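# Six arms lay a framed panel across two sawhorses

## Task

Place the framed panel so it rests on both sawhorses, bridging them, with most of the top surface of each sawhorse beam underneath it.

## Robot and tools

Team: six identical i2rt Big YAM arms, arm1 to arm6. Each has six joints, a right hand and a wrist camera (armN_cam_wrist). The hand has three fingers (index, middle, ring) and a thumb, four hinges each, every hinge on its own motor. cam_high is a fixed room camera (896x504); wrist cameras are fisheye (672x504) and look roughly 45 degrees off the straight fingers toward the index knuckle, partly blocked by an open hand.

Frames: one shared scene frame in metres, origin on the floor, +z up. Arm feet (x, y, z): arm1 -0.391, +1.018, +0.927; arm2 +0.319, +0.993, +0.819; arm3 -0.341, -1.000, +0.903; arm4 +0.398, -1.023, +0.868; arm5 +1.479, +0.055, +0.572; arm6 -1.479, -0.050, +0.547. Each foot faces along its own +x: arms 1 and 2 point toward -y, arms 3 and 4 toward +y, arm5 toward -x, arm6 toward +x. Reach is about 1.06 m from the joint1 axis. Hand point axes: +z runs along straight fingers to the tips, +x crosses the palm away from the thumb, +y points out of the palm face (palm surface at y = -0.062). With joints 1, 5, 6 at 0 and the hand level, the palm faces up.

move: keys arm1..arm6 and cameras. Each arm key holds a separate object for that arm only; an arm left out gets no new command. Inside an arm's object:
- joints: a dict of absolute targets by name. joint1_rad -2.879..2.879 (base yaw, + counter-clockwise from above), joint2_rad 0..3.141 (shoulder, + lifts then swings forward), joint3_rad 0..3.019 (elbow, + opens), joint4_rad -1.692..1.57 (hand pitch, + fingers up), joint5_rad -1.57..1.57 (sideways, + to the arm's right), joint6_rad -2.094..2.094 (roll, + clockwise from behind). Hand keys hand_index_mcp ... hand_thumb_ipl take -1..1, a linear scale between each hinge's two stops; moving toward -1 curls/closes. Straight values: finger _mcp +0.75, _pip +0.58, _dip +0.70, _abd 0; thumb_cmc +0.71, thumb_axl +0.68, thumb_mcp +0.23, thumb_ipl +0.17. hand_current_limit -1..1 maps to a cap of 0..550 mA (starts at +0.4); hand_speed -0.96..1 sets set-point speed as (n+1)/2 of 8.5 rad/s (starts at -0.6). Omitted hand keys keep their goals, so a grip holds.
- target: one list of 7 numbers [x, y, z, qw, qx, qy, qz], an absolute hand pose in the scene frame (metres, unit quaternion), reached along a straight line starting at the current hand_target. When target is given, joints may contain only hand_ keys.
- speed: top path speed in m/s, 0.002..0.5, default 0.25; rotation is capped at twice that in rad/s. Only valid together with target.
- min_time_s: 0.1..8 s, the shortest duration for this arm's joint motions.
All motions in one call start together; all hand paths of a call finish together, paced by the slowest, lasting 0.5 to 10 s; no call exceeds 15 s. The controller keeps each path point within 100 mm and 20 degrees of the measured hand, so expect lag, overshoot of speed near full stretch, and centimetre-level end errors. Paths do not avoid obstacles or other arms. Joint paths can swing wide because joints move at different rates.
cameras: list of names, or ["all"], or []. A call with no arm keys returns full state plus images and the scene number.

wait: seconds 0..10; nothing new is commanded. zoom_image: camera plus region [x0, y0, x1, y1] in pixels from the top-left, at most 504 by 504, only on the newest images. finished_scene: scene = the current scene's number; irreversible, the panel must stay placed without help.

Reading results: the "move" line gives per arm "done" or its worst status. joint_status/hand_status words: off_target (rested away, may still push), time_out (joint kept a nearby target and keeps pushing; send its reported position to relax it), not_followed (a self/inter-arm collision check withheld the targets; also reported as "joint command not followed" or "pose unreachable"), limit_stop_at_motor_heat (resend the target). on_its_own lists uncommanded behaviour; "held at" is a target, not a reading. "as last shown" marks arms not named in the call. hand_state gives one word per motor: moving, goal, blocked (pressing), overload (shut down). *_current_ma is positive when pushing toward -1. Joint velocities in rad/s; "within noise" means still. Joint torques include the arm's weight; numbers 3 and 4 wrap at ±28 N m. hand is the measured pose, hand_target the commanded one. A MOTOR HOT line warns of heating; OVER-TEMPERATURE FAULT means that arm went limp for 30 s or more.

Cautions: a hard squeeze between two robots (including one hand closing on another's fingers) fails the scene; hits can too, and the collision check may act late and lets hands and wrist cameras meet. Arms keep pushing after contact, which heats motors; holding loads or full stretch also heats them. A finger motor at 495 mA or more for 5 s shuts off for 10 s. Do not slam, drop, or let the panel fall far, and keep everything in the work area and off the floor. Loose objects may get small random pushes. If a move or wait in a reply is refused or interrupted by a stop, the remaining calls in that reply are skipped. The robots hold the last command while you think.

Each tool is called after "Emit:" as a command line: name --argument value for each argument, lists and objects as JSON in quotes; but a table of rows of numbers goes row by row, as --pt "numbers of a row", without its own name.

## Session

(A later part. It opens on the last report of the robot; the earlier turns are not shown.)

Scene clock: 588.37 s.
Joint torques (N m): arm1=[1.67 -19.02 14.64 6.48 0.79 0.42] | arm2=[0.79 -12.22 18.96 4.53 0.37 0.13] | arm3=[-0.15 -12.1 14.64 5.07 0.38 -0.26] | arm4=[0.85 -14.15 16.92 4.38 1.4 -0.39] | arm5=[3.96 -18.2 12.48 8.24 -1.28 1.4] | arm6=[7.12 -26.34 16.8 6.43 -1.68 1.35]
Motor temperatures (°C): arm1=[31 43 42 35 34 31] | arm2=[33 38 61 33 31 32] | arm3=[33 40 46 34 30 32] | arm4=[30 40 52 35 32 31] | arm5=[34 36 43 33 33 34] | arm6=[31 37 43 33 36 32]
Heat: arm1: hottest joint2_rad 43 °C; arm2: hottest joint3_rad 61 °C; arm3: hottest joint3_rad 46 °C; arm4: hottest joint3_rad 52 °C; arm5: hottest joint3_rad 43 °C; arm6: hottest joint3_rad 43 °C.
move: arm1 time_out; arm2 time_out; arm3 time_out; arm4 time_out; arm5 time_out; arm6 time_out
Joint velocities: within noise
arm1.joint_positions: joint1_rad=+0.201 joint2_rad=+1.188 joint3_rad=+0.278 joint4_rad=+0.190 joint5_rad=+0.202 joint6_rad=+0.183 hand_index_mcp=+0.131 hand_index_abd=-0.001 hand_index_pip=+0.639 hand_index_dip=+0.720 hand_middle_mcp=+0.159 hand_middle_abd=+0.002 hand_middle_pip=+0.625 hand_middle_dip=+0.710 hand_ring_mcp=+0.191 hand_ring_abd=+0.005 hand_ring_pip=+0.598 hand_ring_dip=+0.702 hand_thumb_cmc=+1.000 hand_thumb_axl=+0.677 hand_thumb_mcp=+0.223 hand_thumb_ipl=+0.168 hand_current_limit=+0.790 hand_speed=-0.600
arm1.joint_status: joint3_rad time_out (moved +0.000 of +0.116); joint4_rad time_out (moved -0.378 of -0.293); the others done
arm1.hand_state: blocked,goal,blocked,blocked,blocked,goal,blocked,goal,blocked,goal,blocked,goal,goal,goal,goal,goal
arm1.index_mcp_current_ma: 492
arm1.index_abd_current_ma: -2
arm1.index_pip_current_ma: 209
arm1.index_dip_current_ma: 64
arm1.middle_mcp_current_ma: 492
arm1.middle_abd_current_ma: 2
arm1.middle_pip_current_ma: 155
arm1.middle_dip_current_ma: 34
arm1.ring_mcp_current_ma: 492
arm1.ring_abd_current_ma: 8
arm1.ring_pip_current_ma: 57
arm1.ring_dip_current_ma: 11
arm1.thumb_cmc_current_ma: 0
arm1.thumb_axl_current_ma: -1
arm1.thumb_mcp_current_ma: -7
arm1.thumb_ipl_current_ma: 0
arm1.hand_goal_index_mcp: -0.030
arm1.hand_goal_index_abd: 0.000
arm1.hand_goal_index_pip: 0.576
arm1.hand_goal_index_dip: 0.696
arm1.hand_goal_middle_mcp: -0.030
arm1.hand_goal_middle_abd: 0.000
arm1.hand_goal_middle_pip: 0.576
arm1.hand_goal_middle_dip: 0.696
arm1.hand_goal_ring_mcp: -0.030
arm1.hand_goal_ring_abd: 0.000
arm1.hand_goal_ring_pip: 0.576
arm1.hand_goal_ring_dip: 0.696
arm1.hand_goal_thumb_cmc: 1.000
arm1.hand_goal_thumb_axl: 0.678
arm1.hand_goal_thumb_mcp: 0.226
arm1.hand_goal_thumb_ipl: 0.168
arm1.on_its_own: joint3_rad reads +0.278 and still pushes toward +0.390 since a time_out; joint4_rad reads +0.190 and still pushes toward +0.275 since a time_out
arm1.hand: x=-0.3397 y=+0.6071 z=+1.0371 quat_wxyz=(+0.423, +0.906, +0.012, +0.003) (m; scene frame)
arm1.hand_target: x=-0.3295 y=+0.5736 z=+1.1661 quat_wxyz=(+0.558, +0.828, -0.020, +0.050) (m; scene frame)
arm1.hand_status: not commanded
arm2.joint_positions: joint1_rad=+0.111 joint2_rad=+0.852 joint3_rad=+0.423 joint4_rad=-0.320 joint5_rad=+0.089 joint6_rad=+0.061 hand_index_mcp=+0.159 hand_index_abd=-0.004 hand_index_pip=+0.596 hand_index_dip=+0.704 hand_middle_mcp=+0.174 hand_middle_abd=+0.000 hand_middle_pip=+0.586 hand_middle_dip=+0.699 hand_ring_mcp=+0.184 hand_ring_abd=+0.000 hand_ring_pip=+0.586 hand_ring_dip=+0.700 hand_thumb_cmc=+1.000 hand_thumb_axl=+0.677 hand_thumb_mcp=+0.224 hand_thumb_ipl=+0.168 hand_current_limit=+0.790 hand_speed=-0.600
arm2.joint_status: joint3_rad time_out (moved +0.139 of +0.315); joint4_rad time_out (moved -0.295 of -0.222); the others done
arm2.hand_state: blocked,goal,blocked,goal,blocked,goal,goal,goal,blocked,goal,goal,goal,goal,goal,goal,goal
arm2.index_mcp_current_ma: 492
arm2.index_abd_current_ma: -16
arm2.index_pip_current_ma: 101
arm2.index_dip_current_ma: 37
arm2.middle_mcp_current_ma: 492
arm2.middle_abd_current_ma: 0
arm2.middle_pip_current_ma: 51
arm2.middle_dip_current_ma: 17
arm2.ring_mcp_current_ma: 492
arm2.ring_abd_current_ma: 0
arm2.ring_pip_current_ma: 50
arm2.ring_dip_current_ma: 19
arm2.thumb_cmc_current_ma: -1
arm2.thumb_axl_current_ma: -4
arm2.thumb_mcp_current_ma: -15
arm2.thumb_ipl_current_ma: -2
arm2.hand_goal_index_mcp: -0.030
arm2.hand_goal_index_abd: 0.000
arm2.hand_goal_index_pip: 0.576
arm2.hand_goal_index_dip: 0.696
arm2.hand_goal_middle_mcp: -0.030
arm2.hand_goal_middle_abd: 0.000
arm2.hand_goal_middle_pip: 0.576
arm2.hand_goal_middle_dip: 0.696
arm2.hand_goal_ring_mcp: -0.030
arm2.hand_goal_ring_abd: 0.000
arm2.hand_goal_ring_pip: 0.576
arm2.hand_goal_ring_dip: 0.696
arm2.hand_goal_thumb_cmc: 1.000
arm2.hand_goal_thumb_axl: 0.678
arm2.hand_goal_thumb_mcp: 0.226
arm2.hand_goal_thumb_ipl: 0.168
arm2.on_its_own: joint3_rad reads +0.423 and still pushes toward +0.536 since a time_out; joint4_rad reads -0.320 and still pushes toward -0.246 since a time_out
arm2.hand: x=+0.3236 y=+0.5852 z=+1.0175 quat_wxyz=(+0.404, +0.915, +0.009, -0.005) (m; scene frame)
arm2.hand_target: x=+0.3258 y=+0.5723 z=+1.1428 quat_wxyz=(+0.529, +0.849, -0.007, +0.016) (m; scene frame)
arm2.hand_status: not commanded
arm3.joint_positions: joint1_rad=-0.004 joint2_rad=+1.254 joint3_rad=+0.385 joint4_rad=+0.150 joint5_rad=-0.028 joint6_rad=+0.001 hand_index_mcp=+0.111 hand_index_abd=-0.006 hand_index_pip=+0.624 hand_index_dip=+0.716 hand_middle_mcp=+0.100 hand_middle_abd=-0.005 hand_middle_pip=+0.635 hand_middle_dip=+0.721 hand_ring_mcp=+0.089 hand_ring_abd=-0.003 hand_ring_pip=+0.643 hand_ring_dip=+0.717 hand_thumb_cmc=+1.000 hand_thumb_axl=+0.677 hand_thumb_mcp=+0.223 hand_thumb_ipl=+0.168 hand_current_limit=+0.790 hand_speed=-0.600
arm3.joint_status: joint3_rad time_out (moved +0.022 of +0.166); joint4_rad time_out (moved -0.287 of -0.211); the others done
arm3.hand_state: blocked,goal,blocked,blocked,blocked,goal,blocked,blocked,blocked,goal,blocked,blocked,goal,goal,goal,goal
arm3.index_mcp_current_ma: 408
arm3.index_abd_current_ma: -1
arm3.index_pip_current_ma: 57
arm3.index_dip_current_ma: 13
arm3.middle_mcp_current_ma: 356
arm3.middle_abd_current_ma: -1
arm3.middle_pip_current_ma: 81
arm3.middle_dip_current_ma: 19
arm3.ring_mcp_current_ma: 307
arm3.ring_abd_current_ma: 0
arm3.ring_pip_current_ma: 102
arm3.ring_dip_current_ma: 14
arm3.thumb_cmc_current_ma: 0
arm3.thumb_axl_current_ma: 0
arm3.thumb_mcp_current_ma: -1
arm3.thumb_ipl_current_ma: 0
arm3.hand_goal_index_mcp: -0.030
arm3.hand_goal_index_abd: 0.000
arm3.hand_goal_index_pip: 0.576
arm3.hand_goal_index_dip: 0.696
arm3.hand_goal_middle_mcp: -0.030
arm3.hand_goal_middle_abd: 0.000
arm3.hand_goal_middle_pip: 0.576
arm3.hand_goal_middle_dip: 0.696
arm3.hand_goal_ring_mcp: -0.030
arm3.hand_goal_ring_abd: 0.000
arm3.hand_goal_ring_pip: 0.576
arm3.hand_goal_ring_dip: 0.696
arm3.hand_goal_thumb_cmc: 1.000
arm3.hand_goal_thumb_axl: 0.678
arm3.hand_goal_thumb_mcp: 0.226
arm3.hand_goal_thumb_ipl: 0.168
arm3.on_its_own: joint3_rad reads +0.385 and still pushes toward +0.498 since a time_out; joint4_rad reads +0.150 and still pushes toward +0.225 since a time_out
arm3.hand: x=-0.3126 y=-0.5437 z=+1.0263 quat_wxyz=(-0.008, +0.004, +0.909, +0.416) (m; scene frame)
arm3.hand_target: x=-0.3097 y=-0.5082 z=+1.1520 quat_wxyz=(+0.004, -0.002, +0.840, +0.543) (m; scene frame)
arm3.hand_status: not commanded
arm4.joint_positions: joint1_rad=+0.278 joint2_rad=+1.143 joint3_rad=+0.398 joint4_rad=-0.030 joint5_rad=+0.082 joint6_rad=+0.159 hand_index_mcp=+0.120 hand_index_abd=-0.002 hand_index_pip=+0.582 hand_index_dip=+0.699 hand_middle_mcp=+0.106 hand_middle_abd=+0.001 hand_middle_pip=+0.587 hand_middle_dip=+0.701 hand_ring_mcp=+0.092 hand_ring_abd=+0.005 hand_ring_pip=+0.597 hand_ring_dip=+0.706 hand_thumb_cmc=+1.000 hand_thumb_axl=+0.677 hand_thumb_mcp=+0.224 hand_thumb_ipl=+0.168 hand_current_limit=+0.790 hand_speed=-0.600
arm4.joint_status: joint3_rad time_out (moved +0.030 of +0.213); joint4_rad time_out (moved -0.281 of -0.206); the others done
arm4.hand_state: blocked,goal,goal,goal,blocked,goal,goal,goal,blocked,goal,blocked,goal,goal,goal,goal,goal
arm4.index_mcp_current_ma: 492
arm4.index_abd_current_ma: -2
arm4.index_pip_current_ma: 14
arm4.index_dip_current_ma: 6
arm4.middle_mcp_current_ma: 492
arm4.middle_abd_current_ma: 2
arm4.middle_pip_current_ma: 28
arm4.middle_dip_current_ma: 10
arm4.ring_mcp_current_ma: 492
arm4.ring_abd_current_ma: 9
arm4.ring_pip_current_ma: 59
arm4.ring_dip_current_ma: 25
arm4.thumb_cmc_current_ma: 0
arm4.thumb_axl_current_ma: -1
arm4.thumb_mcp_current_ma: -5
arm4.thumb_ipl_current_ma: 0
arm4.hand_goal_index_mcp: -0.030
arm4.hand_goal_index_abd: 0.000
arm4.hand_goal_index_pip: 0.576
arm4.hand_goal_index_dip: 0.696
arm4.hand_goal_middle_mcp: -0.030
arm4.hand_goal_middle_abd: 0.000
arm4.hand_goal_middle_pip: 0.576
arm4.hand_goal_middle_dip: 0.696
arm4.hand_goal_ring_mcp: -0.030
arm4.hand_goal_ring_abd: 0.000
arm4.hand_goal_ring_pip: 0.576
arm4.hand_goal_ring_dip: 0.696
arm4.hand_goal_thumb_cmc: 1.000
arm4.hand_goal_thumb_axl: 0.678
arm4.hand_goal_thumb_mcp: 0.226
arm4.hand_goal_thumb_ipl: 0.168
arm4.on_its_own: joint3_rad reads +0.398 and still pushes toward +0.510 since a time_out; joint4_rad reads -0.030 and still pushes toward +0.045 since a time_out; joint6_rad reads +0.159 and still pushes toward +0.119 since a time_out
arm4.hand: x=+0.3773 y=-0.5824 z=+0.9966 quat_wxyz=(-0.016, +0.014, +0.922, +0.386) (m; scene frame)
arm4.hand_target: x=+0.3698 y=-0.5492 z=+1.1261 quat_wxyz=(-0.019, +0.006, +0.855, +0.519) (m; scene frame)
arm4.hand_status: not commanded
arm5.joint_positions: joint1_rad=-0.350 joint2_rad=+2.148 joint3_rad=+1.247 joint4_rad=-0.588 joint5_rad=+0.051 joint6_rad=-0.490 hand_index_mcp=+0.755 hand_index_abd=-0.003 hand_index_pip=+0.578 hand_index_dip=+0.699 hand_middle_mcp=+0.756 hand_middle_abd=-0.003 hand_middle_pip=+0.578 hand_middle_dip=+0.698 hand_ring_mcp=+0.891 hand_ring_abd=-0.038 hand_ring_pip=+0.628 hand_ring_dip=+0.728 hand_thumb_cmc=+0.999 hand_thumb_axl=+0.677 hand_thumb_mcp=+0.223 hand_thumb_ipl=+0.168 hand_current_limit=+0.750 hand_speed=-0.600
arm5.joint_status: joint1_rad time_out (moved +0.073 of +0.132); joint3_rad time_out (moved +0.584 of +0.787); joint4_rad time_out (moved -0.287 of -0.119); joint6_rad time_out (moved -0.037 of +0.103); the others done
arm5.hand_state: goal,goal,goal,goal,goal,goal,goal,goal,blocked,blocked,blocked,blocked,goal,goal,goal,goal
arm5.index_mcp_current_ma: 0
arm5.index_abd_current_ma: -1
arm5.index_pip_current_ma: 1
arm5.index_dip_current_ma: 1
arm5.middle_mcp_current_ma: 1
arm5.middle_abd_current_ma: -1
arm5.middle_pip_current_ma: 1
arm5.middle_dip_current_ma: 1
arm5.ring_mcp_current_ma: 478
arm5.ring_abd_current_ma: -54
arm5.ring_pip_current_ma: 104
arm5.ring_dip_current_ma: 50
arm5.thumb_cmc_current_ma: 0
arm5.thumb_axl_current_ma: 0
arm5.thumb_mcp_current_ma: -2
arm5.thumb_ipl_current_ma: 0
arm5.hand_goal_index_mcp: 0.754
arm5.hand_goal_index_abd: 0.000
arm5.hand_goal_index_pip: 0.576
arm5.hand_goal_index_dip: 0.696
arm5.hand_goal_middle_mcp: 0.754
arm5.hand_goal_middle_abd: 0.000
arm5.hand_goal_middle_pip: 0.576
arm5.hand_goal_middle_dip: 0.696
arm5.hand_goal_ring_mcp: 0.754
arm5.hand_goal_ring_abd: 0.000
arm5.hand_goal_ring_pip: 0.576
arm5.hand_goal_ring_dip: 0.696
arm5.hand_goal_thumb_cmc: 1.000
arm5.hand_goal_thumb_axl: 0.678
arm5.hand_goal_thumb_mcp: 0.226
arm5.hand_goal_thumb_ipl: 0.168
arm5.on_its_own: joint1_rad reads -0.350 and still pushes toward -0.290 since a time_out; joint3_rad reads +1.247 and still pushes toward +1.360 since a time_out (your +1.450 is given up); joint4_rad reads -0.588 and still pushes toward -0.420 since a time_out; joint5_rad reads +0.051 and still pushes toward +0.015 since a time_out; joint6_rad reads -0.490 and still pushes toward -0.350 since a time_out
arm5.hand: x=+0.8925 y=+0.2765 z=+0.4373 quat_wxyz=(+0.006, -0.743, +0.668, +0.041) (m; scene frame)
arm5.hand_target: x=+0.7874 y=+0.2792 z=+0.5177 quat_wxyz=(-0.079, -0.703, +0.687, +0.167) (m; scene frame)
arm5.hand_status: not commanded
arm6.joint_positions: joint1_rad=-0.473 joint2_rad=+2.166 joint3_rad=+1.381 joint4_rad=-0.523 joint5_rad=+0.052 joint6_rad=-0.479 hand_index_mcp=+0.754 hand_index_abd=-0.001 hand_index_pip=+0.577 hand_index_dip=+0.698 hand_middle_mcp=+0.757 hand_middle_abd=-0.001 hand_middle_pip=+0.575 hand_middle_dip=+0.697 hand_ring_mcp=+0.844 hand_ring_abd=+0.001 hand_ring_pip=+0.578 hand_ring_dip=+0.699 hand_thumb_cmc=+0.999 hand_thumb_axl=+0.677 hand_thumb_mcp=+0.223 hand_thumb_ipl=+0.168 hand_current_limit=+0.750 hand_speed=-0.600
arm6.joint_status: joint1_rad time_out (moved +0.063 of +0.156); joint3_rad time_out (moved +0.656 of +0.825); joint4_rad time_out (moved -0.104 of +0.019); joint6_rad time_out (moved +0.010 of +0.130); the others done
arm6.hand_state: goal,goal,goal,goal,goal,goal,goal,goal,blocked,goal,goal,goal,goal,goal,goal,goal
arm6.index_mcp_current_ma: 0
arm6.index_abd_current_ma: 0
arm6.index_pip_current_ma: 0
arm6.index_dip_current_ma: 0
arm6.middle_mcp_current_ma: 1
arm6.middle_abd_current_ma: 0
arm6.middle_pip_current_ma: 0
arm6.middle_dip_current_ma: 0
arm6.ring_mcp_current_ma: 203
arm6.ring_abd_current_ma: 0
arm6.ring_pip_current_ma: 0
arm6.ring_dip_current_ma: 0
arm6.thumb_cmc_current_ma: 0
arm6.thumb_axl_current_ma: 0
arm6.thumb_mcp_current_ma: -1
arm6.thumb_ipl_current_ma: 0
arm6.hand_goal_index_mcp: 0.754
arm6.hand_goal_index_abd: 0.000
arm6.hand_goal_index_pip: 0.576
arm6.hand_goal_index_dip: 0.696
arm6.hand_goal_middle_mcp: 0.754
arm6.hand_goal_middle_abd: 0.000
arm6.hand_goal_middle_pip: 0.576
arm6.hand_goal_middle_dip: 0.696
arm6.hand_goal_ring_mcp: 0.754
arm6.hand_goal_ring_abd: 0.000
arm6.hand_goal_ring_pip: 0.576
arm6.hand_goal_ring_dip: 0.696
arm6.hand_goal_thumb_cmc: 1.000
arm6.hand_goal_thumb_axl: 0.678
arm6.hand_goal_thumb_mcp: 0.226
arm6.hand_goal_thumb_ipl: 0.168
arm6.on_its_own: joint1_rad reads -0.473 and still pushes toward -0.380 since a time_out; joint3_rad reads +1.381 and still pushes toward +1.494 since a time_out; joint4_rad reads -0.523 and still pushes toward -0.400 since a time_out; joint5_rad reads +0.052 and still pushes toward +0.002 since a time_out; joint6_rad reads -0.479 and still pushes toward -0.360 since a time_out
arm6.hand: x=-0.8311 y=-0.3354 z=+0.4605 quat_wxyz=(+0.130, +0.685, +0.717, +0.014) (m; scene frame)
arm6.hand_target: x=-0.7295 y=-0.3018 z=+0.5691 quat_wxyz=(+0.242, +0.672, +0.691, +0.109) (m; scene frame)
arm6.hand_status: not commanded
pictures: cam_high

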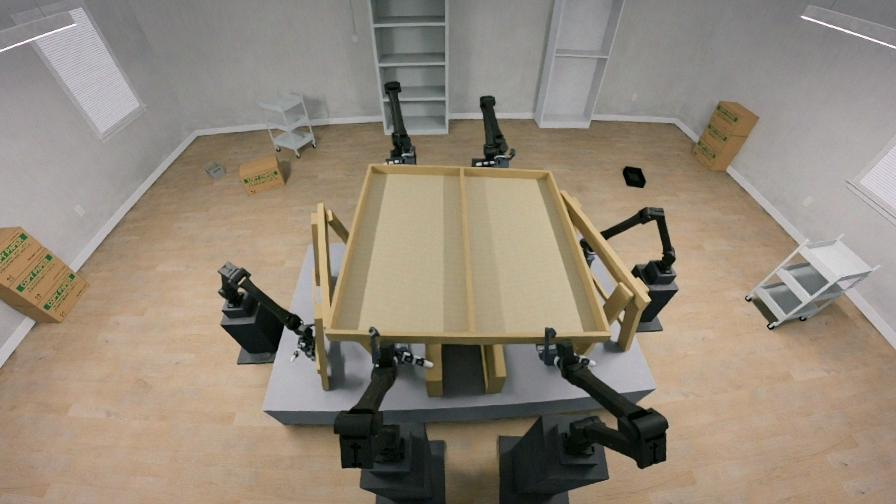

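Emit:
move --arm1 '{"joints": {"joint2_rad": 1.061, "joint3_rad": 0.43, "joint4_rad": 0.275}, "min_time_s": 1.5}' --arm2 '{"joints": {"joint2_rad": 0.753, "joint3_rad": 0.58, "joint4_rad": -0.246}, "min_time_s": 1.5}' --arm3 '{"joints": {"joint2_rad": 1.152, "joint3_rad": 0.54, "joint4_rad": 0.225}, "min_time_s": 1.5}' --arm4 '{"joints": {"joint2_rad": 1.023, "joint3_rad": 0.64, "joint4_rad": 0.045}, "min_time_s": 1.5}' --arm5 '{"joints": {"joint1_rad": -0.38, "joint2_rad": 1.993, "joint3_rad": 0.844, "joint4_rad": -0.423, "joint5_rad": 0.015, "joint6_rad": -0.406}, "min_time_s": 1.8}' --arm6 '{"joints": {"joint1_rad": -0.50, "joint2_rad": 1.917, "joint3_rad": 0.835, "joint4_rad": -0.47, "joint5_rad": 0.002, "joint6_rad": -0.454}, "min_time_s": 1.8}' --cameras '[]'

Emit:
move --arm4 '{"joints": {"joint3_rad": 0.64}, "min_time_s": 1.5}' --arm2 '{"joints": {"joint3_rad": 0.6}, "min_time_s": 1.5}' --arm5 '{"joints": {"joint1_rad": 0.85, "joint6_rad": 0.824}, "min_time_s": 2.6}' --arm6 '{"joints": {"joint1_rad": 0.82, "joint6_rad": 0.866}, "min_time_s": 2.6}' --cameras '["cam_high", "arm5_cam_wrist", "arm6_cam_wrist"]'

Scene clock: 611.10 s.
Joint torques (N m): arm1=[1.61 -19.02 14.69 6.71 0.79 0.43] | arm2=[0.38 -11.99 19.11 4.7 0.36 0.12] | arm3=[0.62 -11.99 14.87 5.12 0.41 -0.26] | arm4=[0.91 -14.74 17.26 5.22 1.31 -0.39] | arm5=[-1.2 -12.81 1.4 -0.05 0.14 0.08] | arm6=[-1.67 -15.79 3.71 -0.36 0.02 -0.21]
Motor temperatures (°C): arm1=[31 43 48 35 34 31] | arm2=[33 37 61 33 31 32] | arm3=[33 39 50 34 30 32] | arm4=[30 40 57 35 32 31] | arm5=[34 37 45 34 34 35] | arm6=[31 38 46 34 38 32]
Heat: arm1: hottest joint3_rad 48 °C; arm2: hottest joint3_rad 61 °C; arm3: hottest joint3_rad 50 °C; arm4: hottest joint3_rad 57 °C; arm5: hottest joint3_rad 45 °C; arm6: hottest joint3_rad 46 °C.
move: arm1 time_out; arm2 time_out; arm3 time_out; arm4 time_out; arm5 done; arm6 done
Joint velocities: within noise
arm1.joint_positions: joint1_rad=+0.201 joint2_rad=+1.188 joint3_rad=+0.278 joint4_rad=+0.185 joint5_rad=+0.202 joint6_rad=+0.183 hand_index_mcp=+0.131 hand_index_abd=-0.001 hand_index_pip=+0.639 hand_index_dip=+0.720 hand_middle_mcp=+0.159 hand_middle_abd=+0.002 hand_middle_pip=+0.621 hand_middle_dip=+0.710 hand_ring_mcp=+0.191 hand_ring_abd=+0.005 hand_ring_pip=+0.595 hand_ring_dip=+0.702 hand_thumb_cmc=+1.000 hand_thumb_axl=+0.677 hand_thumb_mcp=+0.223 hand_thumb_ipl=+0.168 hand_current_limit=+0.790 hand_speed=-0.600
arm1.joint_status: joint3_rad time_out (moved +0.000 of +0.152); joint4_rad time_out (moved -0.006 of +0.085); the others done
arm1.hand_state: blocked,goal,blocked,blocked,blocked,goal,blocked,goal,blocked,goal,goal,goal,goal,goal,goal,goal
arm1.index_mcp_current_ma: 492
arm1.index_abd_current_ma: -2
arm1.index_pip_current_ma: 209
arm1.index_dip_current_ma: 64
arm1.middle_mcp_current_ma: 492
arm1.middle_abd_current_ma: 2
arm1.middle_pip_current_ma: 138
arm1.middle_dip_current_ma: 33
arm1.ring_mcp_current_ma: 492
arm1.ring_abd_current_ma: 8
arm1.ring_pip_current_ma: 48
arm1.ring_dip_current_ma: 11
arm1.thumb_cmc_current_ma: 0
arm1.thumb_axl_current_ma: -1
arm1.thumb_mcp_current_ma: -7
arm1.thumb_ipl_current_ma: 0
arm1.hand_goal_index_mcp: -0.030
arm1.hand_goal_index_abd: 0.000
arm1.hand_goal_index_pip: 0.576
arm1.hand_goal_index_dip: 0.696
arm1.hand_goal_middle_mcp: -0.030
arm1.hand_goal_middle_abd: 0.000
arm1.hand_goal_middle_pip: 0.576
arm1.hand_goal_middle_dip: 0.696
arm1.hand_goal_ring_mcp: -0.030
arm1.hand_goal_ring_abd: 0.000
arm1.hand_goal_ring_pip: 0.576
arm1.hand_goal_ring_dip: 0.696
arm1.hand_goal_thumb_cmc: 1.000
arm1.hand_goal_thumb_axl: 0.678
arm1.hand_goal_thumb_mcp: 0.226
arm1.hand_goal_thumb_ipl: 0.168
arm1.on_its_own: joint3_rad reads +0.278 and still pushes toward +0.390 since a time_out; joint4_rad reads +0.185 and still pushes toward +0.275 since a time_out
arm1.hand: x=-0.3399 y=+0.6076 z=+1.0358 quat_wxyz=(+0.420, +0.907, +0.013, +0.002) (m; scene frame)
arm1.hand_target: x=-0.3295 y=+0.5736 z=+1.1660 quat_wxyz=(+0.557, +0.829, -0.020, +0.050) (m; scene frame)
arm1.hand_status: not commanded
arm2.joint_positions: joint1_rad=+0.111 joint2_rad=+0.849 joint3_rad=+0.423 joint4_rad=-0.327 joint5_rad=+0.089 joint6_rad=+0.061 hand_index_mcp=+0.159 hand_index_abd=-0.004 hand_index_pip=+0.594 hand_index_dip=+0.702 hand_middle_mcp=+0.174 hand_middle_abd=+0.000 hand_middle_pip=+0.586 hand_middle_dip=+0.699 hand_ring_mcp=+0.184 hand_ring_abd=+0.000 hand_ring_pip=+0.586 hand_ring_dip=+0.700 hand_thumb_cmc=+1.000 hand_thumb_axl=+0.677 hand_thumb_mcp=+0.224 hand_thumb_ipl=+0.168 hand_current_limit=+0.790 hand_speed=-0.600
arm2.joint_status: joint3_rad time_out (moved +0.000 of +0.157); joint4_rad time_out (moved -0.007 of +0.074); the others done
arm2.hand_state: blocked,goal,goal,goal,blocked,goal,goal,goal,blocked,goal,goal,goal,goal,goal,goal,goal
arm2.index_mcp_current_ma: 492
arm2.index_abd_current_ma: -16
arm2.index_pip_current_ma: 89
arm2.index_dip_current_ma: 28
arm2.middle_mcp_current_ma: 492
arm2.middle_abd_current_ma: 0
arm2.middle_pip_current_ma: 49
arm2.middle_dip_current_ma: 17
arm2.ring_mcp_current_ma: 492
arm2.ring_abd_current_ma: 0
arm2.ring_pip_current_ma: 50
arm2.ring_dip_current_ma: 19
arm2.thumb_cmc_current_ma: -1
arm2.thumb_axl_current_ma: -4
arm2.thumb_mcp_current_ma: -15
arm2.thumb_ipl_current_ma: -2
arm2.hand_goal_index_mcp: -0.030
arm2.hand_goal_index_abd: 0.000
arm2.hand_goal_index_pip: 0.576
arm2.hand_goal_index_dip: 0.696
arm2.hand_goal_middle_mcp: -0.030
arm2.hand_goal_middle_abd: 0.000
arm2.hand_goal_middle_pip: 0.576
arm2.hand_goal_middle_dip: 0.696
arm2.hand_goal_ring_mcp: -0.030
arm2.hand_goal_ring_abd: 0.000
arm2.hand_goal_ring_pip: 0.576
arm2.hand_goal_ring_dip: 0.696
arm2.hand_goal_thumb_cmc: 1.000
arm2.hand_goal_thumb_axl: 0.678
arm2.hand_goal_thumb_mcp: 0.226
arm2.hand_goal_thumb_ipl: 0.168
arm2.on_its_own: joint3_rad reads +0.423 and still pushes toward +0.536 since a time_out; joint4_rad reads -0.327 and still pushes toward -0.246 since a time_out
arm2.hand: x=+0.3234 y=+0.5862 z=+1.0170 quat_wxyz=(+0.402, +0.916, +0.009, -0.005) (m; scene frame)
arm2.hand_target: x=+0.3258 y=+0.5723 z=+1.1430 quat_wxyz=(+0.529, +0.848, -0.007, +0.016) (m; scene frame)
arm2.hand_status: not commanded
arm3.joint_positions: joint1_rad=-0.004 joint2_rad=+1.253 joint3_rad=+0.390 joint4_rad=+0.146 joint5_rad=-0.028 joint6_rad=+0.001 hand_index_mcp=+0.111 hand_index_abd=-0.006 hand_index_pip=+0.624 hand_index_dip=+0.716 hand_middle_mcp=+0.100 hand_middle_abd=-0.005 hand_middle_pip=+0.635 hand_middle_dip=+0.721 hand_ring_mcp=+0.089 hand_ring_abd=-0.003 hand_ring_pip=+0.643 hand_ring_dip=+0.717 hand_thumb_cmc=+1.000 hand_thumb_axl=+0.677 hand_thumb_mcp=+0.223 hand_thumb_ipl=+0.168 hand_current_limit=+0.790 hand_speed=-0.600
arm3.joint_status: joint3_rad time_out (moved +0.004 of +0.155); joint4_rad time_out (moved -0.004 of +0.075); the others done
arm3.hand_state: blocked,goal,blocked,blocked,blocked,goal,blocked,blocked,blocked,goal,blocked,blocked,goal,goal,goal,goal
arm3.index_mcp_current_ma: 408
arm3.index_abd_current_ma: -1
arm3.index_pip_current_ma: 57
arm3.index_dip_current_ma: 13
arm3.middle_mcp_current_ma: 356
arm3.middle_abd_current_ma: -1
arm3.middle_pip_current_ma: 81
arm3.middle_dip_current_ma: 19
arm3.ring_mcp_current_ma: 307
arm3.ring_abd_current_ma: 0
arm3.ring_pip_current_ma: 102
arm3.ring_dip_current_ma: 14
arm3.thumb_cmc_current_ma: 0
arm3.thumb_axl_current_ma: 0
arm3.thumb_mcp_current_ma: -1
arm3.thumb_ipl_current_ma: 0
arm3.hand_goal_index_mcp: -0.030
arm3.hand_goal_index_abd: 0.000
arm3.hand_goal_index_pip: 0.576
arm3.hand_goal_index_dip: 0.696
arm3.hand_goal_middle_mcp: -0.030
arm3.hand_goal_middle_abd: 0.000
arm3.hand_goal_middle_pip: 0.576
arm3.hand_goal_middle_dip: 0.696
arm3.hand_goal_ring_mcp: -0.030
arm3.hand_goal_ring_abd: 0.000
arm3.hand_goal_ring_pip: 0.576
arm3.hand_goal_ring_dip: 0.696
arm3.hand_goal_thumb_cmc: 1.000
arm3.hand_goal_thumb_axl: 0.678
arm3.hand_goal_thumb_mcp: 0.226
arm3.hand_goal_thumb_ipl: 0.168
arm3.on_its_own: joint3_rad reads +0.390 and still pushes toward +0.502 since a time_out; joint4_rad reads +0.146 and still pushes toward +0.225 since a time_out
arm3.hand: x=-0.3125 y=-0.5425 z=+1.0276 quat_wxyz=(-0.008, +0.004, +0.909, +0.416) (m; scene frame)
arm3.hand_target: x=-0.3097 y=-0.5072 z=+1.1544 quat_wxyz=(+0.004, -0.002, +0.839, +0.544) (m; scene frame)
arm3.hand_status: not commanded
arm4.joint_positions: joint1_rad=+0.278 joint2_rad=+1.140 joint3_rad=+0.412 joint4_rad=-0.055 joint5_rad=+0.084 joint6_rad=+0.159 hand_index_mcp=+0.120 hand_index_abd=-0.002 hand_index_pip=+0.582 hand_index_dip=+0.699 hand_middle_mcp=+0.102 hand_middle_abd=+0.001 hand_middle_pip=+0.584 hand_middle_dip=+0.701 hand_ring_mcp=+0.088 hand_ring_abd=+0.003 hand_ring_pip=+0.596 hand_ring_dip=+0.704 hand_thumb_cmc=+1.000 hand_thumb_axl=+0.677 hand_thumb_mcp=+0.224 hand_thumb_ipl=+0.168 hand_current_limit=+0.790 hand_speed=-0.600
arm4.joint_status: joint3_rad time_out (moved +0.015 of +0.242); joint4_rad time_out (moved -0.025 of +0.075); the others done
arm4.hand_state: blocked,goal,goal,goal,blocked,goal,goal,goal,blocked,goal,blocked,goal,goal,goal,goal,goal
arm4.index_mcp_current_ma: 492
arm4.index_abd_current_ma: -2
arm4.index_pip_current_ma: 14
arm4.index_dip_current_ma: 6
arm4.middle_mcp_current_ma: 492
arm4.middle_abd_current_ma: 2
arm4.middle_pip_current_ma: 19
arm4.middle_dip_current_ma: 9
arm4.ring_mcp_current_ma: 492
arm4.ring_abd_current_ma: 6
arm4.ring_pip_current_ma: 56
arm4.ring_dip_current_ma: 19
arm4.thumb_cmc_current_ma: 0
arm4.thumb_axl_current_ma: -1
arm4.thumb_mcp_current_ma: -5
arm4.thumb_ipl_current_ma: 0
arm4.hand_goal_index_mcp: -0.030
arm4.hand_goal_index_abd: 0.000
arm4.hand_goal_index_pip: 0.576
arm4.hand_goal_index_dip: 0.696
arm4.hand_goal_middle_mcp: -0.030
arm4.hand_goal_middle_abd: 0.000
arm4.hand_goal_middle_pip: 0.576
arm4.hand_goal_middle_dip: 0.696
arm4.hand_goal_ring_mcp: -0.030
arm4.hand_goal_ring_abd: 0.000
arm4.hand_goal_ring_pip: 0.576
arm4.hand_goal_ring_dip: 0.696
arm4.hand_goal_thumb_cmc: 1.000
arm4.hand_goal_thumb_axl: 0.678
arm4.hand_goal_thumb_mcp: 0.226
arm4.hand_goal_thumb_ipl: 0.168
arm4.on_its_own: joint3_rad reads +0.412 and still pushes toward +0.525 since a time_out (your +0.640 is given up); joint4_rad reads -0.055 and still pushes toward +0.045 since a time_out; joint6_rad reads +0.159 and still pushes toward +0.119 since a time_out
arm4.hand: x=+0.3773 y=-0.5797 z=+0.9999 quat_wxyz=(-0.015, +0.014, +0.923, +0.383) (m; scene frame)
arm4.hand_target: x=+0.3693 y=-0.5473 z=+1.1394 quat_wxyz=(-0.021, +0.007, +0.848, +0.529) (m; scene frame)
arm4.hand_status: not commanded
arm5.joint_positions: joint1_rad=-0.372 joint2_rad=+1.990 joint3_rad=+0.868 joint4_rad=-0.414 joint5_rad=+0.013 joint6_rad=-0.396 hand_index_mcp=+0.755 hand_index_abd=-0.003 hand_index_pip=+0.578 hand_index_dip=+0.699 hand_middle_mcp=+0.746 hand_middle_abd=-0.001 hand_middle_pip=+0.572 hand_middle_dip=+0.695 hand_ring_mcp=+0.711 hand_ring_abd=+0.006 hand_ring_pip=+0.548 hand_ring_dip=+0.679 hand_thumb_cmc=+0.999 hand_thumb_axl=+0.677 hand_thumb_mcp=+0.223 hand_thumb_ipl=+0.168 hand_current_limit=+0.750 hand_speed=-0.600
arm5.joint_status: all done
arm5.hand_state: goal,goal,goal,goal,goal,goal,goal,goal,blocked,goal,blocked,goal,goal,goal,goal,goal
arm5.index_mcp_current_ma: 0
arm5.index_abd_current_ma: -1
arm5.index_pip_current_ma: 1
arm5.index_dip_current_ma: 1
arm5.middle_mcp_current_ma: -7
arm5.middle_abd_current_ma: 0
arm5.middle_pip_current_ma: -2
arm5.middle_dip_current_ma: 0
arm5.ring_mcp_current_ma: -86
arm5.ring_abd_current_ma: 4
arm5.ring_pip_current_ma: -42
arm5.ring_dip_current_ma: -20
arm5.thumb_cmc_current_ma: 0
arm5.thumb_axl_current_ma: 0
arm5.thumb_mcp_current_ma: -2
arm5.thumb_ipl_current_ma: 0
arm5.hand_goal_index_mcp: 0.754
arm5.hand_goal_index_abd: 0.000
arm5.hand_goal_index_pip: 0.576
arm5.hand_goal_index_dip: 0.696
arm5.hand_goal_middle_mcp: 0.754
arm5.hand_goal_middle_abd: 0.000
arm5.hand_goal_middle_pip: 0.576
arm5.hand_goal_middle_dip: 0.696
arm5.hand_goal_ring_mcp: 0.754
arm5.hand_goal_ring_abd: 0.000
arm5.hand_goal_ring_pip: 0.576
arm5.hand_goal_ring_dip: 0.696
arm5.hand_goal_thumb_cmc: 1.000
arm5.hand_goal_thumb_axl: 0.678
arm5.hand_goal_thumb_mcp: 0.226
arm5.hand_goal_thumb_ipl: 0.168
arm5.hand: x=+1.0164 y=+0.2403 z=+0.4276 quat_wxyz=(-0.004, -0.704, +0.710, +0.013) (m; scene frame)
arm5.hand_target: x=+1.0338 y=+0.2366 z=+0.4194 quat_wxyz=(+0.004, -0.705, +0.709, -0.004) (m; scene frame)
arm5.hand_status: not commanded
arm6.joint_positions: joint1_rad=-0.487 joint2_rad=+1.921 joint3_rad=+0.845 joint4_rad=-0.457 joint5_rad=+0.004 joint6_rad=-0.438 hand_index_mcp=+0.754 hand_index_abd=-0.001 hand_index_pip=+0.577 hand_index_dip=+0.698 hand_middle_mcp=+0.756 hand_middle_abd=-0.001 hand_middle_pip=+0.575 hand_middle_dip=+0.697 hand_ring_mcp=+0.735 hand_ring_abd=+0.005 hand_ring_pip=+0.565 hand_ring_dip=+0.691 hand_thumb_cmc=+1.000 hand_thumb_axl=+0.677 hand_thumb_mcp=+0.223 hand_thumb_ipl=+0.168 hand_current_limit=+0.750 hand_speed=-0.600
arm6.joint_status: all done
arm6.hand_state: goal,goal,goal,goal,goal,goal,goal,goal,goal,goal,goal,goal,goal,goal,goal,goal
arm6.index_mcp_current_ma: 0
arm6.index_abd_current_ma: 0
arm6.index_pip_current_ma: 0
arm6.index_dip_current_ma: 0
arm6.middle_mcp_current_ma: 0
arm6.middle_abd_current_ma: 0
arm6.middle_pip_current_ma: 0
arm6.middle_dip_current_ma: 0
arm6.ring_mcp_current_ma: -16
arm6.ring_abd_current_ma: 1
arm6.ring_pip_current_ma: -5
arm6.ring_dip_current_ma: -1
arm6.thumb_cmc_current_ma: 0
arm6.thumb_axl_current_ma: 0
arm6.thumb_mcp_current_ma: -1
arm6.thumb_ipl_current_ma: 0
arm6.hand_goal_index_mcp: 0.754
arm6.hand_goal_index_abd: 0.000
arm6.hand_goal_index_pip: 0.576
arm6.hand_goal_index_dip: 0.696
arm6.hand_goal_middle_mcp: 0.754
arm6.hand_goal_middle_abd: 0.000
arm6.hand_goal_middle_pip: 0.576
arm6.hand_goal_middle_dip: 0.696
arm6.hand_goal_ring_mcp: 0.754
arm6.hand_goal_ring_abd: 0.000
arm6.hand_goal_ring_pip: 0.576
arm6.hand_goal_ring_dip: 0.696
arm6.hand_goal_thumb_cmc: 1.000
arm6.hand_goal_thumb_axl: 0.678
arm6.hand_goal_thumb_mcp: 0.226
arm6.hand_goal_thumb_ipl: 0.168
arm6.hand: x=-1.0280 y=-0.2481 z=+0.4260 quat_wxyz=(+0.017, +0.708, +0.706, +0.001) (m; scene frame)
arm6.hand_target: x=-1.0373 y=-0.2487 z=+0.4240 quat_wxyz=(+0.007, +0.707, +0.707, -0.002) (m; scene frame)
arm6.hand_status: not commanded
pictures: none
No camera images: "cameras" was empty.

not run: a stop came earlier in this reply.

Emit:
move --arm4 '{"joints": {"joint2_rad": 0.962}, "min_time_s": 2}' --arm2 '{"joints": {"joint2_rad": 0.713}, "min_time_s": 2}' --arm5 '{"joints": {"joint1_rad": 0.85, "joint6_rad": 0.824}, "min_time_s": 2.6}' --arm6 '{"joints": {"joint1_rad": 0.82, "joint6_rad": 0.866}, "min_time_s": 2.6}' --cameras '["cam_high", "arm5_cam_wrist", "arm6_cam_wrist"]'

Scene clock: 633.13 s.
Joint torques (N m): arm1=[1.67 -18.84 14.64 6.72 0.83 0.34] | arm2=[0.91 -12.4 19 4.88 0.44 0.03] | arm3=[0.62 -12.34 14.82 5.23 0.2 -0.16] | arm4=[0.85 -15.62 17.28 5.61 0.93 -0.26] | arm5=[-0.56 -12.1 2.67 -0.08 0.1 0.28] | arm6=[0.09 -15.44 3.89 -0.34 -0.03 0.14]
Motor temperatures (°C): arm1=[31 43 51 35 34 31] | arm2=[33 37 63 33 31 32] | arm3=[33 39 50 34 30 32] | arm4=[30 39 60 35 32 31] | arm5=[34 38 41 33 33 34] | arm6=[31 37 42 33 36 32]
Heat: arm1: hottest joint3_rad 51 °C; arm2: hottest joint3_rad 63 °C; arm3: hottest joint3_rad 50 °C; arm4: hottest joint3_rad 60 °C; arm5: hottest joint3_rad 41 °C; arm6: hottest joint3_rad 42 °C.
move: arm2 done; arm4 done; arm5 done; arm6 done
Joint velocities: within noise
arm1, arm3: as last shown
arm1.joint_positions: joint1_rad=+0.201 joint2_rad=+1.187 joint3_rad=+0.278 joint4_rad=+0.184 joint5_rad=+0.201 joint6_rad=+0.192 hand_index_mcp=+0.141 hand_index_abd=-0.003 hand_index_pip=+0.634 hand_index_dip=+0.716 hand_middle_mcp=+0.163 hand_middle_abd=-0.001 hand_middle_pip=+0.617 hand_middle_dip=+0.710 hand_ring_mcp=+0.191 hand_ring_abd=+0.001 hand_ring_pip=+0.595 hand_ring_dip=+0.702 hand_thumb_cmc=+1.000 hand_thumb_axl=+0.677 hand_thumb_mcp=+0.223 hand_thumb_ipl=+0.168 hand_current_limit=+0.790 hand_speed=-0.600
arm1.index_abd_current_ma: -4
arm1.index_pip_current_ma: 191
arm1.index_dip_current_ma: 52
arm1.middle_abd_current_ma: -1
arm1.middle_pip_current_ma: 122
arm1.ring_abd_current_ma: 1
arm1.on_its_own: joint3_rad reads +0.278 and still pushes toward +0.390 since a time_out; joint4_rad reads +0.184 and still pushes toward +0.275 since a time_out
arm1.hand: x=-0.3405 y=+0.6078 z=+1.0359 quat_wxyz=(+0.420, +0.907, +0.009, +0.004) (m; scene frame)
arm2.joint_positions: joint1_rad=+0.111 joint2_rad=+0.814 joint3_rad=+0.423 joint4_rad=-0.327 joint5_rad=+0.087 joint6_rad=+0.068 hand_index_mcp=+0.168 hand_index_abd=-0.004 hand_index_pip=+0.605 hand_index_dip=+0.706 hand_middle_mcp=+0.175 hand_middle_abd=-0.001 hand_middle_pip=+0.599 hand_middle_dip=+0.704 hand_ring_mcp=+0.184 hand_ring_abd=+0.000 hand_ring_pip=+0.594 hand_ring_dip=+0.702 hand_thumb_cmc=+1.000 hand_thumb_axl=+0.677 hand_thumb_mcp=+0.224 hand_thumb_ipl=+0.168 hand_current_limit=+0.790 hand_speed=-0.600
arm2.joint_status: all done
arm2.hand_state: blocked,goal,blocked,goal,blocked,goal,blocked,goal,blocked,goal,goal,goal,goal,goal,goal,goal
arm2.index_mcp_current_ma: 492
arm2.index_abd_current_ma: -17
arm2.index_pip_current_ma: 143
arm2.index_dip_current_ma: 49
arm2.middle_mcp_current_ma: 492
arm2.middle_abd_current_ma: -3
arm2.middle_pip_current_ma: 114
arm2.middle_dip_current_ma: 41
arm2.ring_mcp_current_ma: 492
arm2.ring_abd_current_ma: -1
arm2.ring_pip_current_ma: 91
arm2.ring_dip_current_ma: 28
arm2.thumb_cmc_current_ma: -1
arm2.thumb_axl_current_ma: -4
arm2.thumb_mcp_current_ma: -15
arm2.thumb_ipl_current_ma: -2
arm2.hand_goal_index_mcp: -0.030
arm2.hand_goal_index_abd: 0.000
arm2.hand_goal_index_pip: 0.576
arm2.hand_goal_index_dip: 0.696
arm2.hand_goal_middle_mcp: -0.030
arm2.hand_goal_middle_abd: 0.000
arm2.hand_goal_middle_pip: 0.576
arm2.hand_goal_middle_dip: 0.696
arm2.hand_goal_ring_mcp: -0.030
arm2.hand_goal_ring_abd: 0.000
arm2.hand_goal_ring_pip: 0.576
arm2.hand_goal_ring_dip: 0.696
arm2.hand_goal_thumb_cmc: 1.000
arm2.hand_goal_thumb_axl: 0.678
arm2.hand_goal_thumb_mcp: 0.226
arm2.hand_goal_thumb_ipl: 0.168
arm2.on_its_own: joint3_rad reads +0.423 and still pushes toward +0.536 since a time_out; joint4_rad reads -0.327 and still pushes toward -0.246 since a time_out
arm2.hand: x=+0.3229 y=+0.5888 z=+1.0301 quat_wxyz=(+0.418, +0.909, +0.005, -0.001) (m; scene frame)
arm2.hand_target: x=+0.3247 y=+0.5802 z=+1.1585 quat_wxyz=(+0.545, +0.838, -0.008, +0.019) (m; scene frame)
arm2.hand_status: not commanded
arm3.joint_positions: joint1_rad=-0.004 joint2_rad=+1.252 joint3_rad=+0.390 joint4_rad=+0.145 joint5_rad=-0.024 joint6_rad=-0.007 hand_index_mcp=+0.111 hand_index_abd=-0.004 hand_index_pip=+0.624 hand_index_dip=+0.716 hand_middle_mcp=+0.100 hand_middle_abd=-0.003 hand_middle_pip=+0.635 hand_middle_dip=+0.721 hand_ring_mcp=+0.089 hand_ring_abd=-0.002 hand_ring_pip=+0.643 hand_ring_dip=+0.717 hand_thumb_cmc=+1.000 hand_thumb_axl=+0.677 hand_thumb_mcp=+0.223 hand_thumb_ipl=+0.168 hand_current_limit=+0.790 hand_speed=-0.600
arm3.middle_abd_current_ma: 0
arm3.on_its_own: joint3_rad reads +0.390 and still pushes toward +0.502 since a time_out; joint4_rad reads +0.145 and still pushes toward +0.225 since a time_out
arm3.hand: x=-0.3125 y=-0.5425 z=+1.0283 quat_wxyz=(-0.005, +0.001, +0.909, +0.416) (m; scene frame)
arm3.hand_target: x=-0.3097 y=-0.5072 z=+1.1543 quat_wxyz=(+0.004, -0.002, +0.839, +0.544) (m; scene frame)
arm4.joint_positions: joint1_rad=+0.278 joint2_rad=+1.095 joint3_rad=+0.412 joint4_rad=-0.065 joint5_rad=+0.093 joint6_rad=+0.147 hand_index_mcp=+0.118 hand_index_abd=-0.002 hand_index_pip=+0.592 hand_index_dip=+0.700 hand_middle_mcp=+0.110 hand_middle_abd=+0.002 hand_middle_pip=+0.598 hand_middle_dip=+0.701 hand_ring_mcp=+0.102 hand_ring_abd=+0.004 hand_ring_pip=+0.603 hand_ring_dip=+0.705 hand_thumb_cmc=+1.000 hand_thumb_axl=+0.677 hand_thumb_mcp=+0.224 hand_thumb_ipl=+0.168 hand_current_limit=+0.790 hand_speed=-0.600
arm4.joint_status: all done
arm4.hand_state: blocked,goal,goal,goal,blocked,goal,blocked,goal,blocked,goal,blocked,goal,goal,goal,goal,goal
arm4.index_mcp_current_ma: 492
arm4.index_abd_current_ma: -2
arm4.index_pip_current_ma: 40
arm4.index_dip_current_ma: 8
arm4.middle_mcp_current_ma: 492
arm4.middle_abd_current_ma: 3
arm4.middle_pip_current_ma: 61
arm4.middle_dip_current_ma: 11
arm4.ring_mcp_current_ma: 492
arm4.ring_abd_current_ma: 7
arm4.ring_pip_current_ma: 78
arm4.ring_dip_current_ma: 21
arm4.thumb_cmc_current_ma: 0
arm4.thumb_axl_current_ma: -1
arm4.thumb_mcp_current_ma: -5
arm4.thumb_ipl_current_ma: 0
arm4.hand_goal_index_mcp: -0.030
arm4.hand_goal_index_abd: 0.000
arm4.hand_goal_index_pip: 0.576
arm4.hand_goal_index_dip: 0.696
arm4.hand_goal_middle_mcp: -0.030
arm4.hand_goal_middle_abd: 0.000
arm4.hand_goal_middle_pip: 0.576
arm4.hand_goal_middle_dip: 0.696
arm4.hand_goal_ring_mcp: -0.030
arm4.hand_goal_ring_abd: 0.000
arm4.hand_goal_ring_pip: 0.576
arm4.hand_goal_ring_dip: 0.696
arm4.hand_goal_thumb_cmc: 1.000
arm4.hand_goal_thumb_axl: 0.678
arm4.hand_goal_thumb_mcp: 0.226
arm4.hand_goal_thumb_ipl: 0.168
arm4.on_its_own: joint3_rad reads +0.412 and still pushes toward +0.525 since a time_out (your +0.640 is given up); joint4_rad reads -0.065 and still pushes toward +0.045 since a time_out
arm4.hand: x=+0.3777 y=-0.5812 z=+1.0167 quat_wxyz=(-0.011, +0.011, +0.917, +0.399) (m; scene frame)
arm4.hand_target: x=+0.3704 y=-0.5566 z=+1.1667 quat_wxyz=(-0.026, +0.009, +0.832, +0.554) (m; scene frame)
arm4.hand_status: not commanded
arm5.joint_positions: joint1_rad=+0.850 joint2_rad=+1.987 joint3_rad=+0.849 joint4_rad=-0.416 joint5_rad=+0.015 joint6_rad=+0.812 hand_index_mcp=+0.755 hand_index_abd=-0.003 hand_index_pip=+0.578 hand_index_dip=+0.699 hand_middle_mcp=+0.751 hand_middle_abd=+0.002 hand_middle_pip=+0.574 hand_middle_dip=+0.695 hand_ring_mcp=+0.752 hand_ring_abd=+0.002 hand_ring_pip=+0.576 hand_ring_dip=+0.695 hand_thumb_cmc=+0.999 hand_thumb_axl=+0.677 hand_thumb_mcp=+0.223 hand_thumb_ipl=+0.168 hand_current_limit=+0.750 hand_speed=-0.600
arm5.joint_status: all done
arm5.hand_state: goal,goal,goal,goal,goal,goal,goal,goal,goal,goal,goal,goal,goal,goal,goal,goal
arm5.index_mcp_current_ma: 0
arm5.index_abd_current_ma: -1
arm5.index_pip_current_ma: 1
arm5.index_dip_current_ma: 1
arm5.middle_mcp_current_ma: -1
arm5.middle_abd_current_ma: 1
arm5.middle_pip_current_ma: -1
arm5.middle_dip_current_ma: 0
arm5.ring_mcp_current_ma: -1
arm5.ring_abd_current_ma: 1
arm5.ring_pip_current_ma: 0
arm5.ring_dip_current_ma: 0
arm5.thumb_cmc_current_ma: 0
arm5.thumb_axl_current_ma: 0
arm5.thumb_mcp_current_ma: -2
arm5.thumb_ipl_current_ma: 0
arm5.hand_goal_index_mcp: 0.754
arm5.hand_goal_index_abd: 0.000
arm5.hand_goal_index_pip: 0.576
arm5.hand_goal_index_dip: 0.696
arm5.hand_goal_middle_mcp: 0.754
arm5.hand_goal_middle_abd: 0.000
arm5.hand_goal_middle_pip: 0.576
arm5.hand_goal_middle_dip: 0.696
arm5.hand_goal_ring_mcp: 0.754
arm5.hand_goal_ring_abd: 0.000
arm5.hand_goal_ring_pip: 0.576
arm5.hand_goal_ring_dip: 0.696
arm5.hand_goal_thumb_cmc: 1.000
arm5.hand_goal_thumb_axl: 0.678
arm5.hand_goal_thumb_mcp: 0.226
arm5.hand_goal_thumb_ipl: 0.168
arm5.hand: x=+1.1182 y=-0.2161 z=+0.4308 quat_wxyz=(-0.012, -0.710, +0.705, +0.001) (m; scene frame)
arm5.hand_target: x=+1.1226 y=-0.2104 z=+0.4271 quat_wxyz=(-0.003, -0.705, +0.709, +0.001) (m; scene frame)
arm5.hand_status: not commanded
arm6.joint_positions: joint1_rad=+0.814 joint2_rad=+1.919 joint3_rad=+0.842 joint4_rad=-0.460 joint5_rad=+0.006 joint6_rad=+0.850 hand_index_mcp=+0.744 hand_index_abd=+0.001 hand_index_pip=+0.571 hand_index_dip=+0.694 hand_middle_mcp=+0.751 hand_middle_abd=+0.002 hand_middle_pip=+0.575 hand_middle_dip=+0.697 hand_ring_mcp=+0.750 hand_ring_abd=+0.003 hand_ring_pip=+0.573 hand_ring_dip=+0.695 hand_thumb_cmc=+1.000 hand_thumb_axl=+0.677 hand_thumb_mcp=+0.223 hand_thumb_ipl=+0.168 hand_current_limit=+0.750 hand_speed=-0.600
arm6.joint_status: all done
arm6.hand_state: goal,goal,goal,goal,goal,goal,goal,goal,goal,goal,goal,goal,goal,goal,goal,goal
arm6.index_mcp_current_ma: -6
arm6.index_abd_current_ma: 0
arm6.index_pip_current_ma: -1
arm6.index_dip_current_ma: 0
arm6.middle_mcp_current_ma: -1
arm6.middle_abd_current_ma: 0
arm6.middle_pip_current_ma: 0
arm6.middle_dip_current_ma: 0
arm6.ring_mcp_current_ma: -1
arm6.ring_abd_current_ma: 0
arm6.ring_pip_current_ma: -1
arm6.ring_dip_current_ma: 0
arm6.thumb_cmc_current_ma: 0
arm6.thumb_axl_current_ma: 0
arm6.thumb_mcp_current_ma: -1
arm6.thumb_ipl_current_ma: 0
arm6.hand_goal_index_mcp: 0.754
arm6.hand_goal_index_abd: 0.000
arm6.hand_goal_index_pip: 0.576
arm6.hand_goal_index_dip: 0.696
arm6.hand_goal_middle_mcp: 0.754
arm6.hand_goal_middle_abd: 0.000
arm6.hand_goal_middle_pip: 0.576
arm6.hand_goal_middle_dip: 0.696
arm6.hand_goal_ring_mcp: 0.754
arm6.hand_goal_ring_abd: 0.000
arm6.hand_goal_ring_pip: 0.576
arm6.hand_goal_ring_dip: 0.696
arm6.hand_goal_thumb_cmc: 1.000
arm6.hand_goal_thumb_axl: 0.678
arm6.hand_goal_thumb_mcp: 0.226
arm6.hand_goal_thumb_ipl: 0.168
arm6.hand: x=-1.1297 y=+0.2329 z=+0.4243 quat_wxyz=(+0.000, +0.704, +0.711, +0.013) (m; scene frame)
arm6.hand_target: x=-1.1362 y=+0.2293 z=+0.4225 quat_wxyz=(-0.002, +0.707, +0.707, +0.005) (m; scene frame)
arm6.hand_status: not commanded
pictures: arm5_cam_wrist, arm6_cam_wrist, cam_high
camera_calibration:
arm5_cam_wrist: T_world_to_cam=[[-0.629557, 0.77677, 0.0169316, 0.896706], [0.572422, 0.448982, 0.686111, -0.881967], [0.525348, 0.441638, -0.7273, -0.0557319], [0, 0, 0, 1]] pos_world=[1.09866, -0.275934, 0.549411]
arm6_cam_wrist: T_world_to_cam=[[0.593603, -0.804705, 0.00929907, 0.888171], [-0.553184, -0.399617, 0.730954, -0.894582], [-0.584486, -0.43904, -0.682363, -0.148306], [0, 0, 0, 1]] pos_world=[-1.10877, 0.292113, 0.54444]

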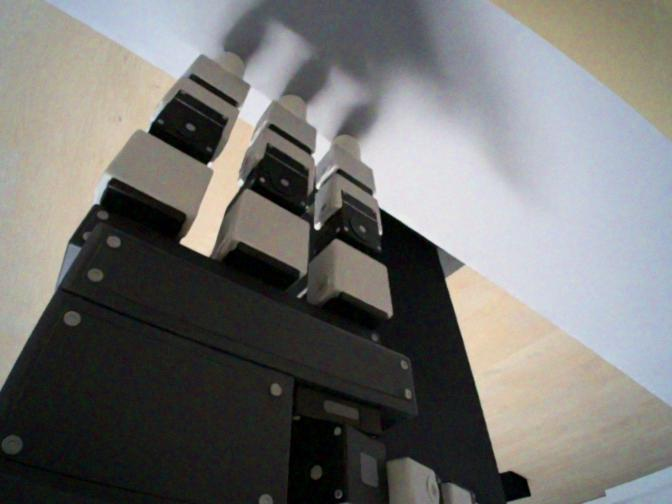

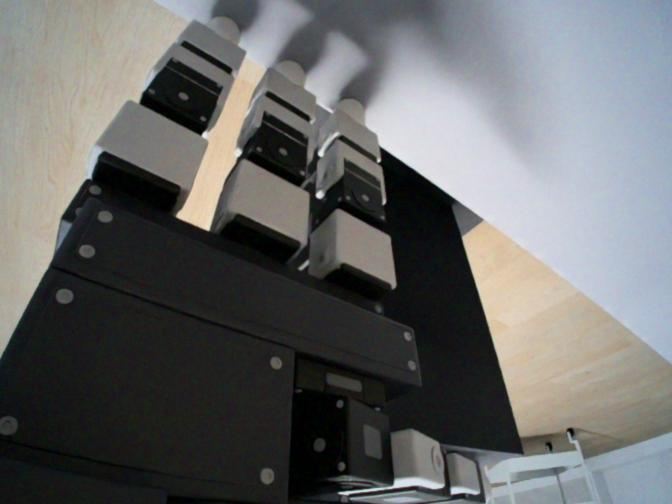

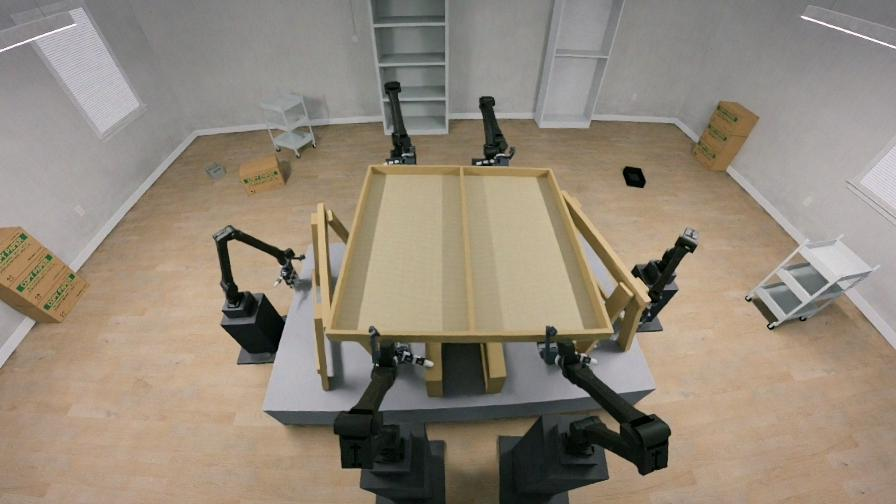

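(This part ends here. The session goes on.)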